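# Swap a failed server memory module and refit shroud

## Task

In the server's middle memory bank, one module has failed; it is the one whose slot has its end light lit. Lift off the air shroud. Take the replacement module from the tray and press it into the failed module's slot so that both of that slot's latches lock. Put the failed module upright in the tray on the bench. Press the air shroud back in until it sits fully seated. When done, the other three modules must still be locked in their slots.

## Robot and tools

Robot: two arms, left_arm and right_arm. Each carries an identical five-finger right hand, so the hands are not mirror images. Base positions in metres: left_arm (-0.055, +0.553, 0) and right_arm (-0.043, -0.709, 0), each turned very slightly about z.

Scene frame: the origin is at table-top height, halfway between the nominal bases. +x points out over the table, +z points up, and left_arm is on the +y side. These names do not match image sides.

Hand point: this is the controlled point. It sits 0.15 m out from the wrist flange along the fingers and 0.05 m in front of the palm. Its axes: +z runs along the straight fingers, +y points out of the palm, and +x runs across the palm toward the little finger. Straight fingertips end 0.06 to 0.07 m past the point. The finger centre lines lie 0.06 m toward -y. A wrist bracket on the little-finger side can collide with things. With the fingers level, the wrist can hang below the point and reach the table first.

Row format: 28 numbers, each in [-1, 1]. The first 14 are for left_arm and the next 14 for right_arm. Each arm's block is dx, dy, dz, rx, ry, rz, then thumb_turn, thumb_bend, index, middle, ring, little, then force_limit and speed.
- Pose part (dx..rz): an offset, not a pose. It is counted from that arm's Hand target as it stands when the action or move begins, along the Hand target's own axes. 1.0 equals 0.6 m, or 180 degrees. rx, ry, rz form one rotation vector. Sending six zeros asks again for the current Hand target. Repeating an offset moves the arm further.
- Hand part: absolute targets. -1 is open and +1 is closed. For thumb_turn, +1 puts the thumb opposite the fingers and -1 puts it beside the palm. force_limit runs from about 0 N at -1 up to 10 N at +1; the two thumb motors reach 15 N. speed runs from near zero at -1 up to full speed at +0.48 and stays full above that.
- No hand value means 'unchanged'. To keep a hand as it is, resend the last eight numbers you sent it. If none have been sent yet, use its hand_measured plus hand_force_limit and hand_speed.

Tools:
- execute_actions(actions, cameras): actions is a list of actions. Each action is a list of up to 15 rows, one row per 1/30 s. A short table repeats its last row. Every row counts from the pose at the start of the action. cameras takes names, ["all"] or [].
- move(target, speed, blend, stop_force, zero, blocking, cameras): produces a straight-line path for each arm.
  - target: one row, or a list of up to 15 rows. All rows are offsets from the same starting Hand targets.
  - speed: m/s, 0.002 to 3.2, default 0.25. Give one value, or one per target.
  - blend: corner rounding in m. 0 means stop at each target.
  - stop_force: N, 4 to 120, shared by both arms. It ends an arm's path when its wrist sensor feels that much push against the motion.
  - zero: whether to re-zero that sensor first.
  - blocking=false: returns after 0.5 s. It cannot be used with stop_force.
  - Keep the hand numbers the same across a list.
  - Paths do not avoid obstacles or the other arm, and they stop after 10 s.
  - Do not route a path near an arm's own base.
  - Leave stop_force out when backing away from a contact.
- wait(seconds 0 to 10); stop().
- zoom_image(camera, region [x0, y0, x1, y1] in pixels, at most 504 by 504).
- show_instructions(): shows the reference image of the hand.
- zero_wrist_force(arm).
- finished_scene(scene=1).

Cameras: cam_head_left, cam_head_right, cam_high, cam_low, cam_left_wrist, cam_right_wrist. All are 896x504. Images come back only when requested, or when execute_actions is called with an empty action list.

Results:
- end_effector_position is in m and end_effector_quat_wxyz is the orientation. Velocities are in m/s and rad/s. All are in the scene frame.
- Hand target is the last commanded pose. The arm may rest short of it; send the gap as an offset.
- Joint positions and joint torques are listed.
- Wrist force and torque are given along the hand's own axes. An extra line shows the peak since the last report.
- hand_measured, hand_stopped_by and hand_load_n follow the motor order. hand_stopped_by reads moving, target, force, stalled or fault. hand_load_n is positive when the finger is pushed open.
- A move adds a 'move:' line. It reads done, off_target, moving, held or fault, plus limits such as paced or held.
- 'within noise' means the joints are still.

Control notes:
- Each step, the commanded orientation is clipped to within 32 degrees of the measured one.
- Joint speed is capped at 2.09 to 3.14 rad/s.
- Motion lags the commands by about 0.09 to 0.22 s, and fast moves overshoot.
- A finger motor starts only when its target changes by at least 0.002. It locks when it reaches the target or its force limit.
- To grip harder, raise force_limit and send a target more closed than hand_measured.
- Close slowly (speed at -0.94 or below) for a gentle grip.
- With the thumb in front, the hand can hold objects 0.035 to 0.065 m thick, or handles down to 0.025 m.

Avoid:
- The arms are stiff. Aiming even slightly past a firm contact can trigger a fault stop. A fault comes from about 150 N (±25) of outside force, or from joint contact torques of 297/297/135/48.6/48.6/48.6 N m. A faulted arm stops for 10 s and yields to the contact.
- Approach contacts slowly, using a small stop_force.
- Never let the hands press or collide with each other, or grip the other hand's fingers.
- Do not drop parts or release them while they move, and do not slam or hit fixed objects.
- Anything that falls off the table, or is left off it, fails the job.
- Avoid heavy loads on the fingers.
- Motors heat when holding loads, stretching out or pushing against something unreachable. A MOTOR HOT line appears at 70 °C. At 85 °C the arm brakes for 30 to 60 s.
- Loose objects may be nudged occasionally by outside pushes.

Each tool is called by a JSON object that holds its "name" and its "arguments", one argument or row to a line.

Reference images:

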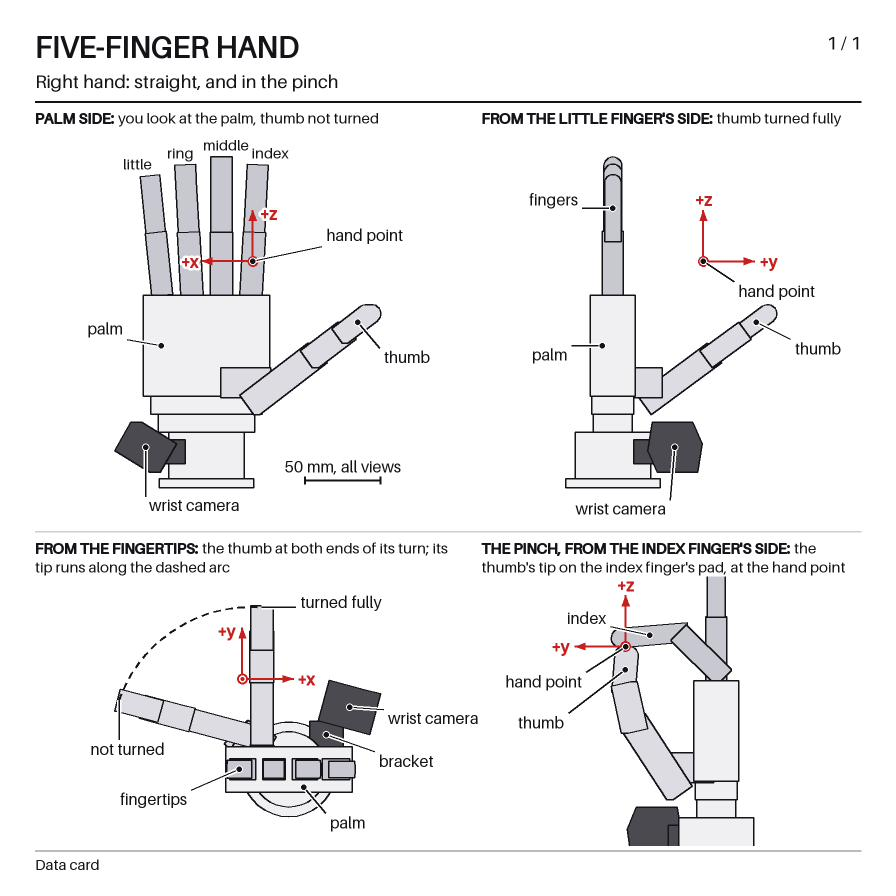

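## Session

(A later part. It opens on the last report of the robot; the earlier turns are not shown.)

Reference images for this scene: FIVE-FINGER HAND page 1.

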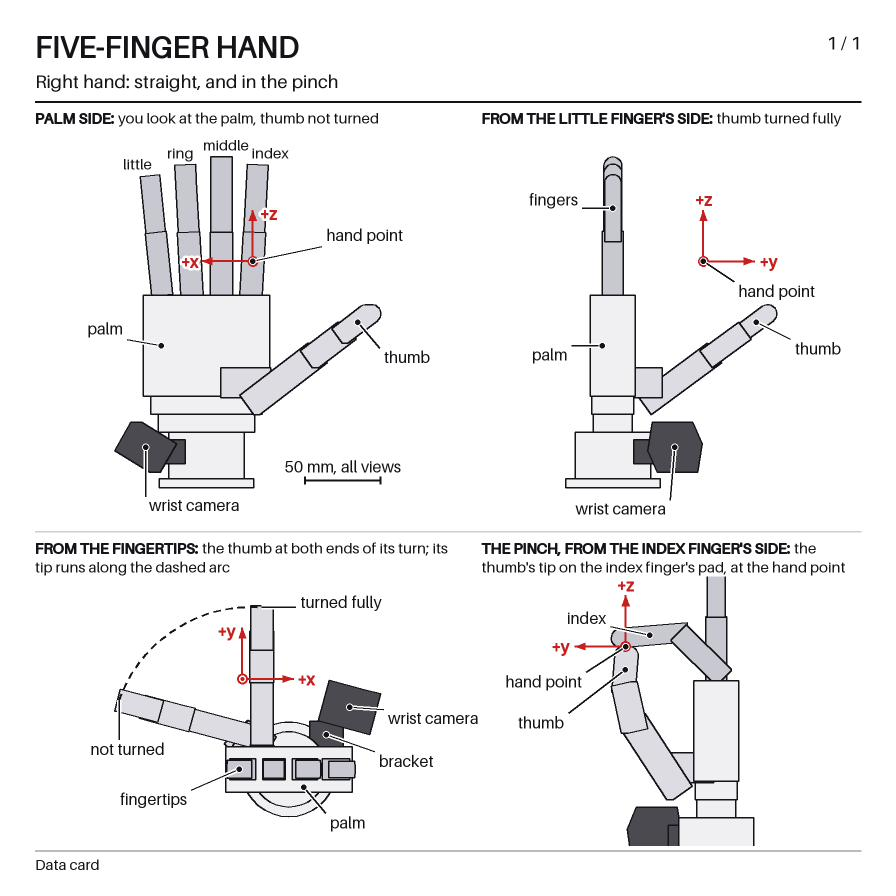

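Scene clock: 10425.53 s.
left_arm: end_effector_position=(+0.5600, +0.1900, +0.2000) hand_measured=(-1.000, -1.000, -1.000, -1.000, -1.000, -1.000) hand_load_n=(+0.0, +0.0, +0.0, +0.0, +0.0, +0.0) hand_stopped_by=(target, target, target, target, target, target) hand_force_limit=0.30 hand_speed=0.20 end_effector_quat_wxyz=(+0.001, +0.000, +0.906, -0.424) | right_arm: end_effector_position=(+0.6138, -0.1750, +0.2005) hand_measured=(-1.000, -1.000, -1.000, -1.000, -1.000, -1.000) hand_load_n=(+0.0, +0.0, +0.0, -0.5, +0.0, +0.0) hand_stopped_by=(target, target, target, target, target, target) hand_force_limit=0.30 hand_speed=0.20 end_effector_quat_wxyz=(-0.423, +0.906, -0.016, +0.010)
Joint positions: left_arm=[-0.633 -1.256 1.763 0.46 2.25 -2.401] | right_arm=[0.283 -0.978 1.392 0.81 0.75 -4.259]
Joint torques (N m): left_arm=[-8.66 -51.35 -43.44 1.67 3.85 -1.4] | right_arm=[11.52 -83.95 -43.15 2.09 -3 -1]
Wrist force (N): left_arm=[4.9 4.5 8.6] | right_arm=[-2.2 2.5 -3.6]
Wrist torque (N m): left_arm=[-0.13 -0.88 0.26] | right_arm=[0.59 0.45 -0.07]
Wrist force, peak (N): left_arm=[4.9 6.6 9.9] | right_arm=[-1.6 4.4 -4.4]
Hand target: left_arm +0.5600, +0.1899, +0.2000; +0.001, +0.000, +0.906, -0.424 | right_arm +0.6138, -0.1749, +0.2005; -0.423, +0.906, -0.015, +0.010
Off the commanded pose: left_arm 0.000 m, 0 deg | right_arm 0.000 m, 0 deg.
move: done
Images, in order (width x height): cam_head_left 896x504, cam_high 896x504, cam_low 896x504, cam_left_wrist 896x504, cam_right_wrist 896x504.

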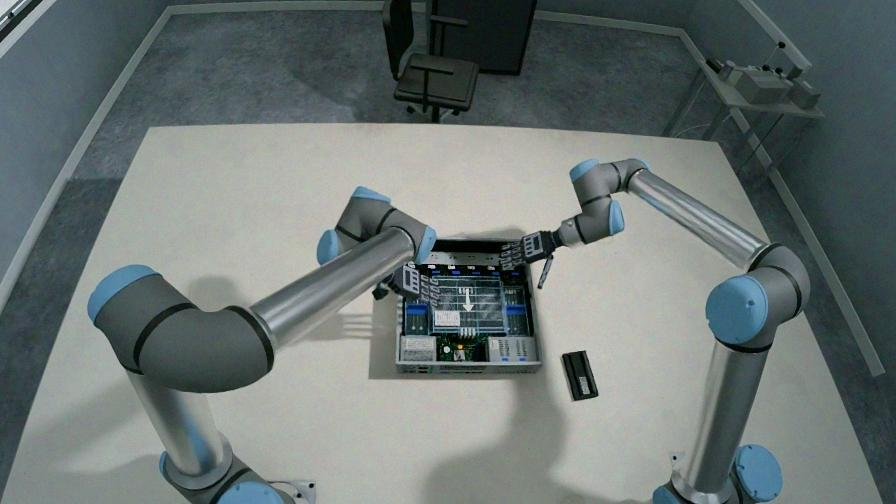

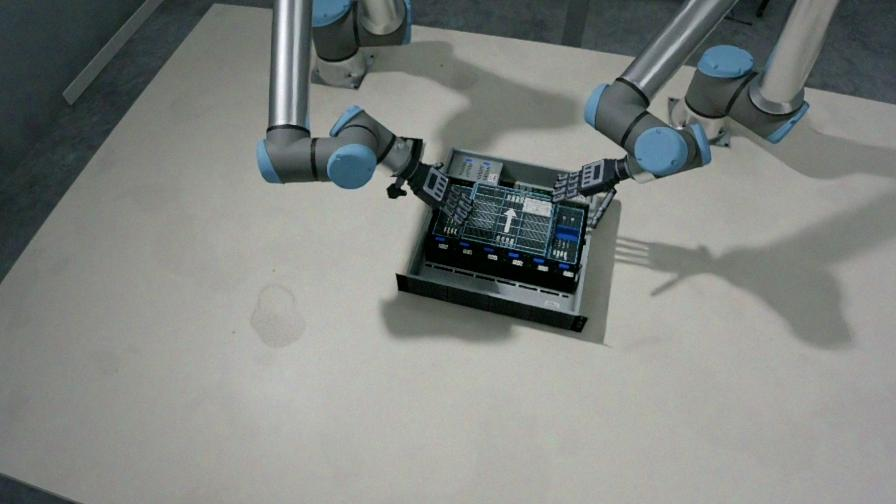

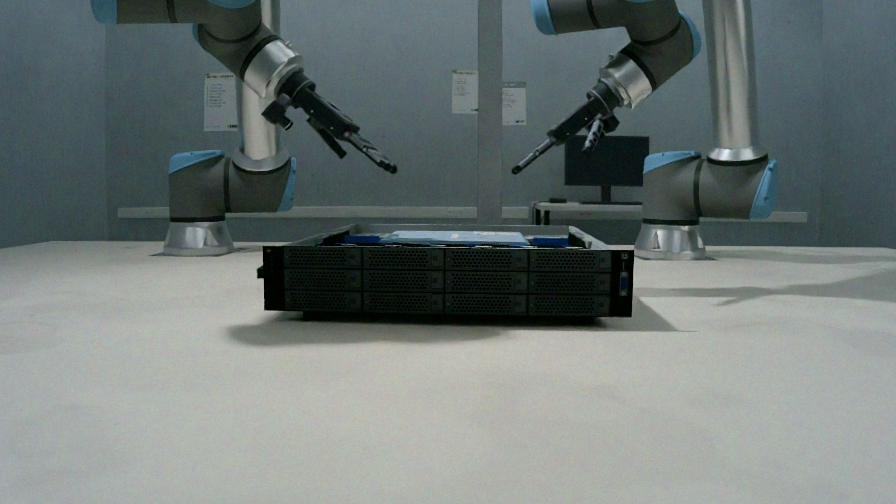

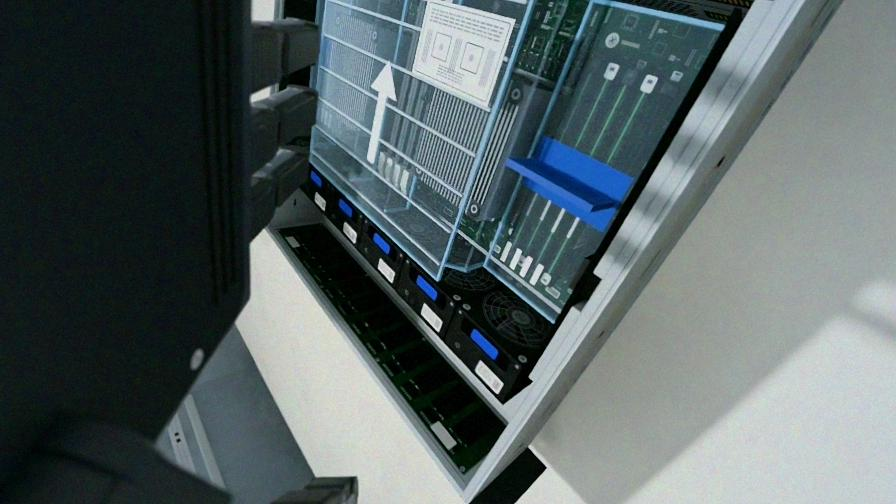

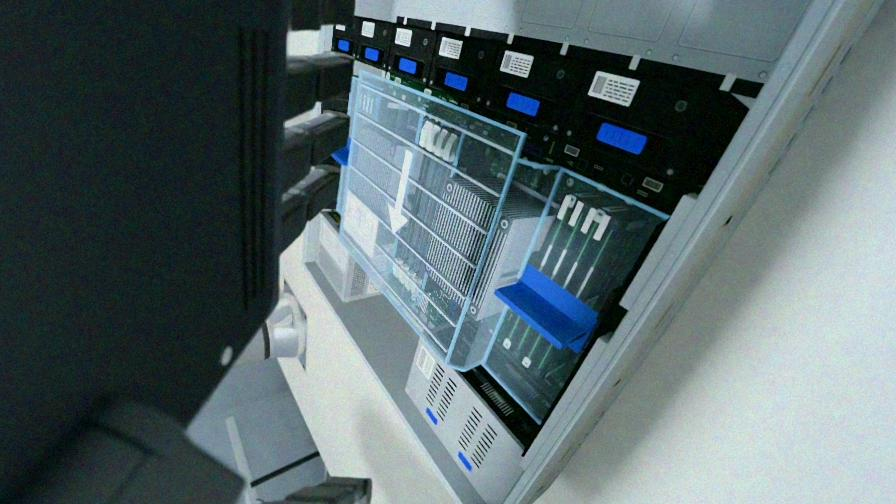

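{"name": "move", "arguments": {
  "target": [0,0,0,0,0,0,-1,-1,-1,-1,-1,-1,0.3,0.2,-0.0042,-0.0367,0.1215,0,0,0,-1,-1,-1,-1,-1,-1,0.3,0.2],
  "speed": 0.1,
  "cameras": ["cam_right_wrist","cam_low"]
}}

{"name": "zoom_image", "arguments": {
  "camera": "cam_right_wrist",
  "region": [380, 40, 640, 300]
}}

{"name": "zoom_image", "arguments": {
  "camera": "cam_right_wrist",
  "region": [360, 220, 620, 480]
}}

Scene clock: 10528.87 s.
left_arm: end_effector_position=(+0.5600, +0.1899, +0.2000) hand_measured=(-1.000, -1.000, -1.000, -1.000, -1.000, -1.000) hand_load_n=(-0.5, +0.0, +0.0, +0.0, +0.0, +0.0) hand_stopped_by=(target, target, target, target, target, target) hand_force_limit=0.30 hand_speed=0.20 end_effector_quat_wxyz=(+0.001, +0.000, +0.906, -0.424) | right_arm: end_effector_position=(+0.6141, -0.1048, +0.1706) hand_measured=(-1.000, -1.000, -1.000, -1.000, -1.000, -1.000) hand_load_n=(+0.0, +0.0, +0.0, +0.0, +0.0, +0.0) hand_stopped_by=(target, target, target, target, target, target) hand_force_limit=0.30 hand_speed=0.20 end_effector_quat_wxyz=(-0.423, +0.906, -0.015, +0.010)
Joint positions: left_arm=[-0.633 -1.256 1.763 0.46 2.25 -2.401] | right_arm=[0.369 -0.914 1.324 0.731 0.783 -4.144]
Joint torques (N m): left_arm=[-11.53 -49.22 -48.85 0.21 3.57 -2.61] | right_arm=[-7.8 -101.77 -26.23 5.37 -3.15 -4.09]
Wrist force (N): left_arm=[5.1 4.7 8.6] | right_arm=[-2.4 2.1 -3.7]
Wrist torque (N m): left_arm=[-0.08 -0.90 0.28] | right_arm=[0.55 0.46 -0.09]
Wrist force, peak (N): left_arm=[5.1 4.9 8.8] | right_arm=[-2.0 3.0 -4.9]
Hand target: left_arm +0.5600, +0.1899, +0.2000; +0.001, +0.000, +0.906, -0.424 | right_arm +0.6140, -0.1048, +0.1706; -0.423, +0.906, -0.015, +0.010
Off the commanded pose: left_arm 0.000 m, 0 deg | right_arm 0.000 m, 0 deg.
move: done
Images, in order (width x height): cam_low 896x504, cam_right_wrist 896x504.

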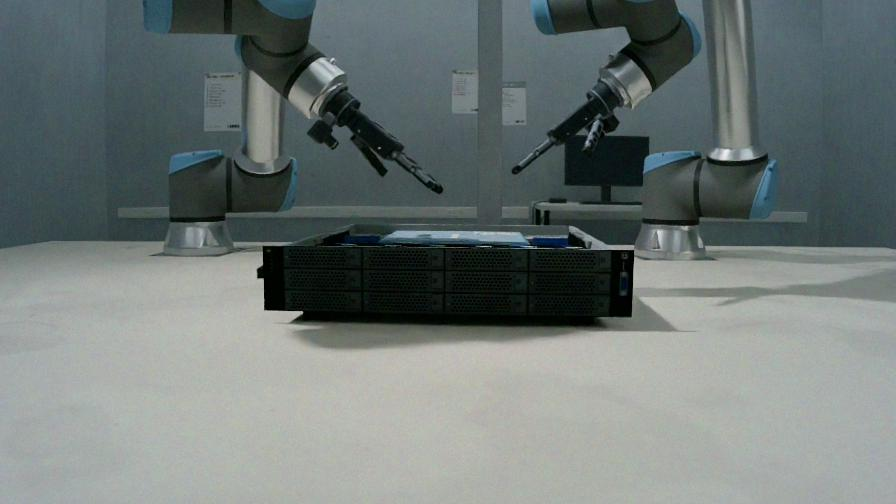

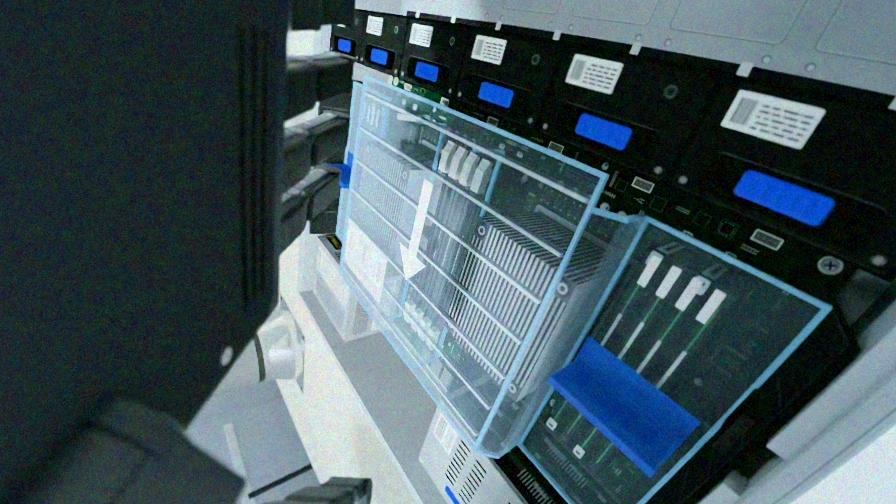

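Scaled by 1.938 from the camera's 896x504 image, which has a finer 1280x720 frame.

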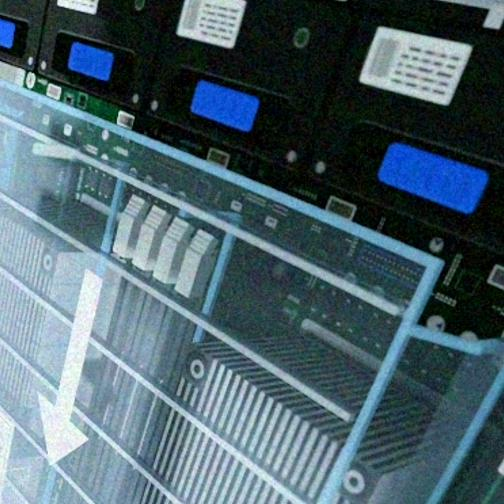

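Scaled by 1.938 from the camera's 896x504 image, which has a finer 1280x720 frame.

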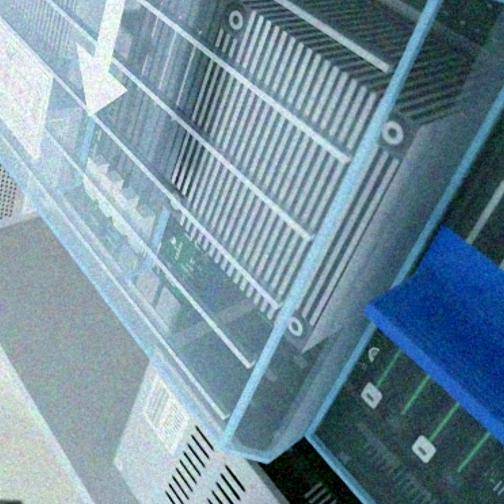

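{"name": "move", "arguments": {
  "target": [0,-0.0205,-0.2349,0,0,0,-1,-1,-1,-1,-1,-1,0.3,0.2,0.006,-0.0205,-0.2349,0,0,0,-1,-1,-1,-1,-1,-1,0.3,0.2],
  "speed": 0.12,
  "cameras": ["cam_head_left","cam_head_right","cam_high","cam_low","cam_right_wrist","cam_left_wrist"]
}}

{"name": "zoom_image", "arguments": {
  "camera": "cam_head_left",
  "region": [380, 220, 620, 420]
}}

{"name": "zoom_image", "arguments": {
  "camera": "cam_high",
  "region": [380, 120, 630, 340]
}}

{"name": "zoom_image", "arguments": {
  "camera": "cam_low",
  "region": [300, 210, 600, 270]
}}

Scene clock: 10543.33 s.
left_arm: end_effector_position=(+0.5600, +0.2901, +0.2998) hand_measured=(-1.000, -1.000, -1.000, -1.000, -1.000, -1.000) hand_load_n=(+0.0, +0.0, +0.0, +0.0, +0.0, +0.0) hand_stopped_by=(target, target, target, target, target, target) hand_force_limit=0.30 hand_speed=0.20 end_effector_quat_wxyz=(+0.001, +0.000, +0.906, -0.424) | right_arm: end_effector_position=(+0.6135, -0.2052, +0.2704) hand_measured=(-1.000, -1.000, -1.000, -1.000, -1.000, -1.000) hand_load_n=(+0.0, +0.0, +0.0, +0.0, +0.0, +0.0) hand_stopped_by=(target, target, target, target, target, target) hand_force_limit=0.30 hand_speed=0.20 end_effector_quat_wxyz=(-0.423, +0.906, -0.016, +0.010)
Joint positions: left_arm=[-0.484 -1.345 1.711 0.714 2.328 -2.231] | right_arm=[0.243 -1.038 1.366 0.936 0.738 -4.314]
Joint torques (N m): left_arm=[3.09 -50.9 -27 3.36 -0.72 -2.25] | right_arm=[2.18 -79.15 -43.49 2.48 0.49 1.81]
Wrist force (N): left_arm=[4.7 5.4 8.9] | right_arm=[-2.0 1.9 -3.7]
Wrist torque (N m): left_arm=[0.01 -0.88 0.50] | right_arm=[0.50 0.43 -0.07]
Wrist force, peak (N): left_arm=[5.8 5.3 9.4] | right_arm=[-2.0 1.5 -5.1]
Hand target: left_arm +0.5599, +0.2902, +0.2997; +0.001, +0.000, +0.906, -0.424 | right_arm +0.6135, -0.2051, +0.2704; -0.423, +0.906, -0.015, +0.010
Off the commanded pose: left_arm 0.000 m, 0 deg | right_arm 0.000 m, 0 deg.
move: done

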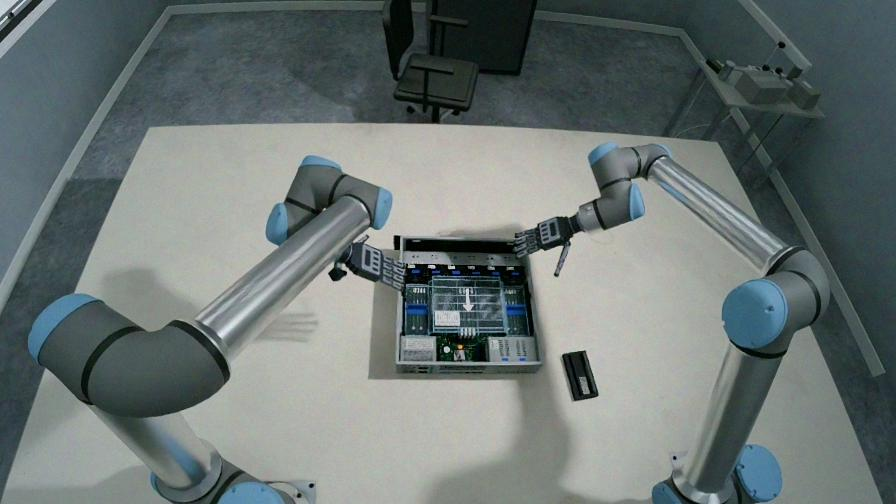

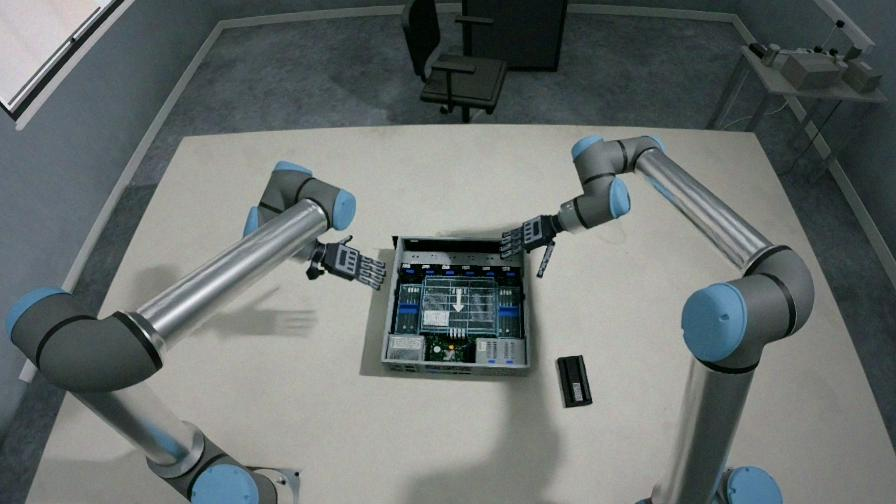

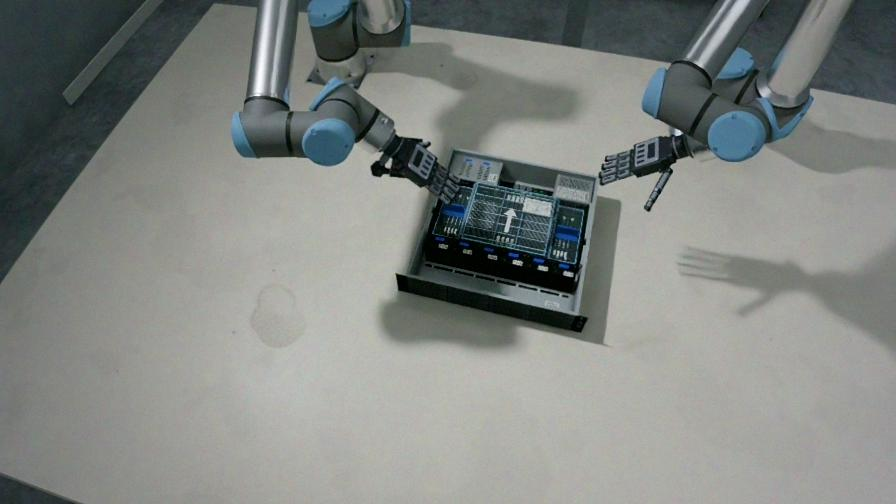

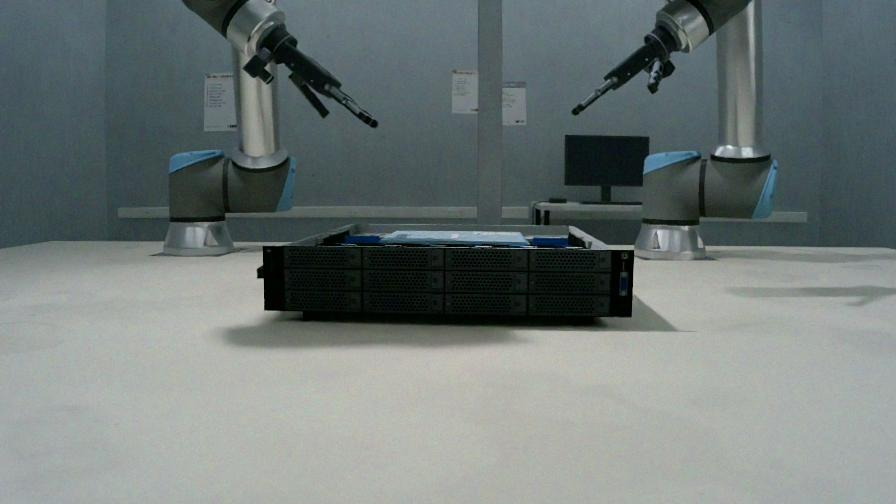

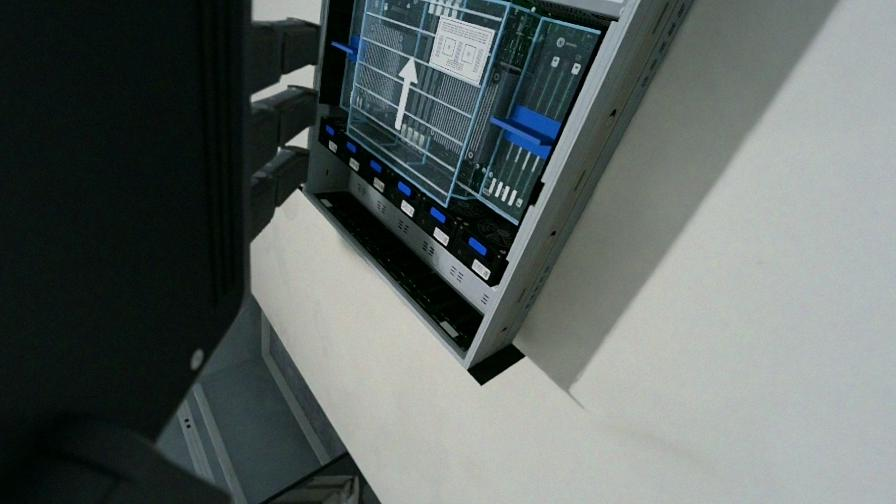

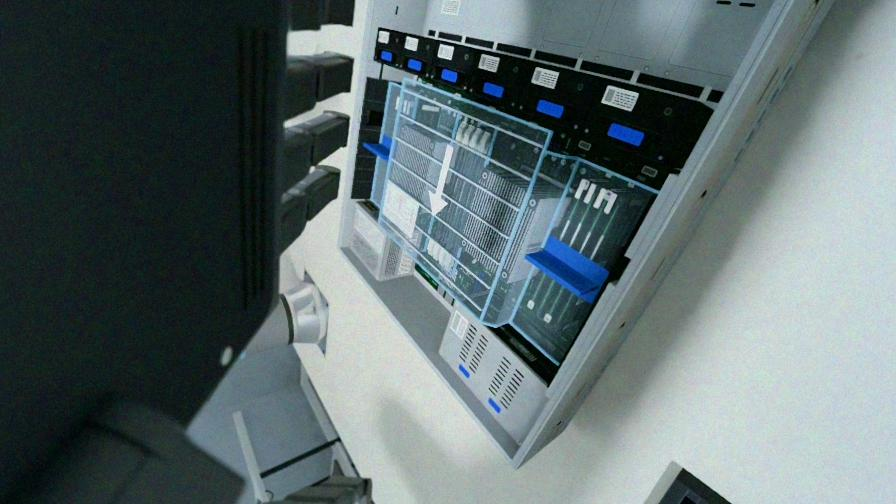

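Scaled by 2.100 from the camera's 896x504 image, which has a finer 1280x720 frame.

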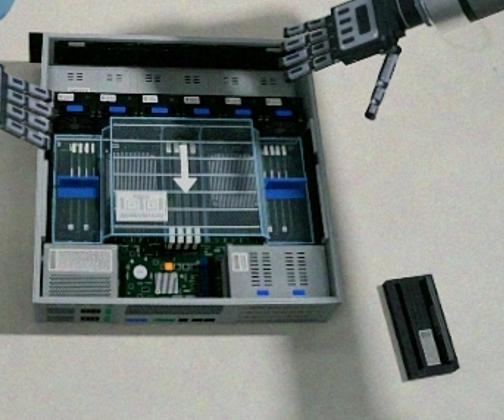

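Scaled by 2.016 from the camera's 896x504 image, which has a finer 1280x720 frame.

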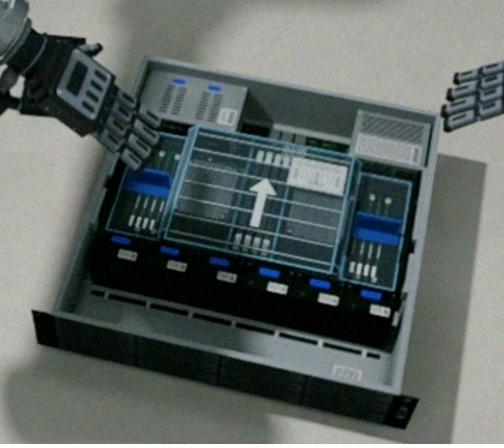

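Scaled by 1.680 from the camera's 896x504 image, which has a finer 1280x720 frame.

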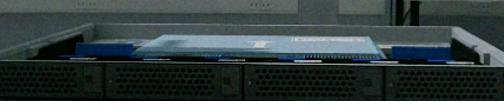

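{"name": "zoom_image", "arguments": {
  "camera": "cam_low",
  "region": [340, 220, 390, 250]
}}

{"name": "zoom_image", "arguments": {
  "camera": "cam_low",
  "region": [525, 220, 575, 250]
}}

Scaled by 10.080 from the camera's 896x504 image, which has a finer 1280x720 frame.

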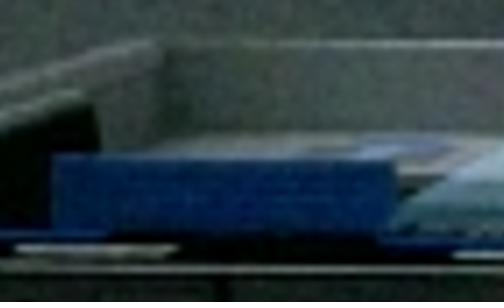

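Scaled by 10.080 from the camera's 896x504 image, which has a finer 1280x720 frame.

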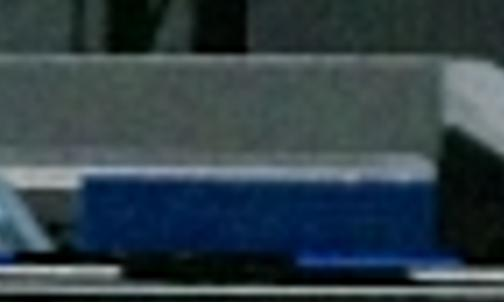

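{"name": "finished_scene", "arguments": {
  "scene": 1
}}

The scene is finished: the task was done.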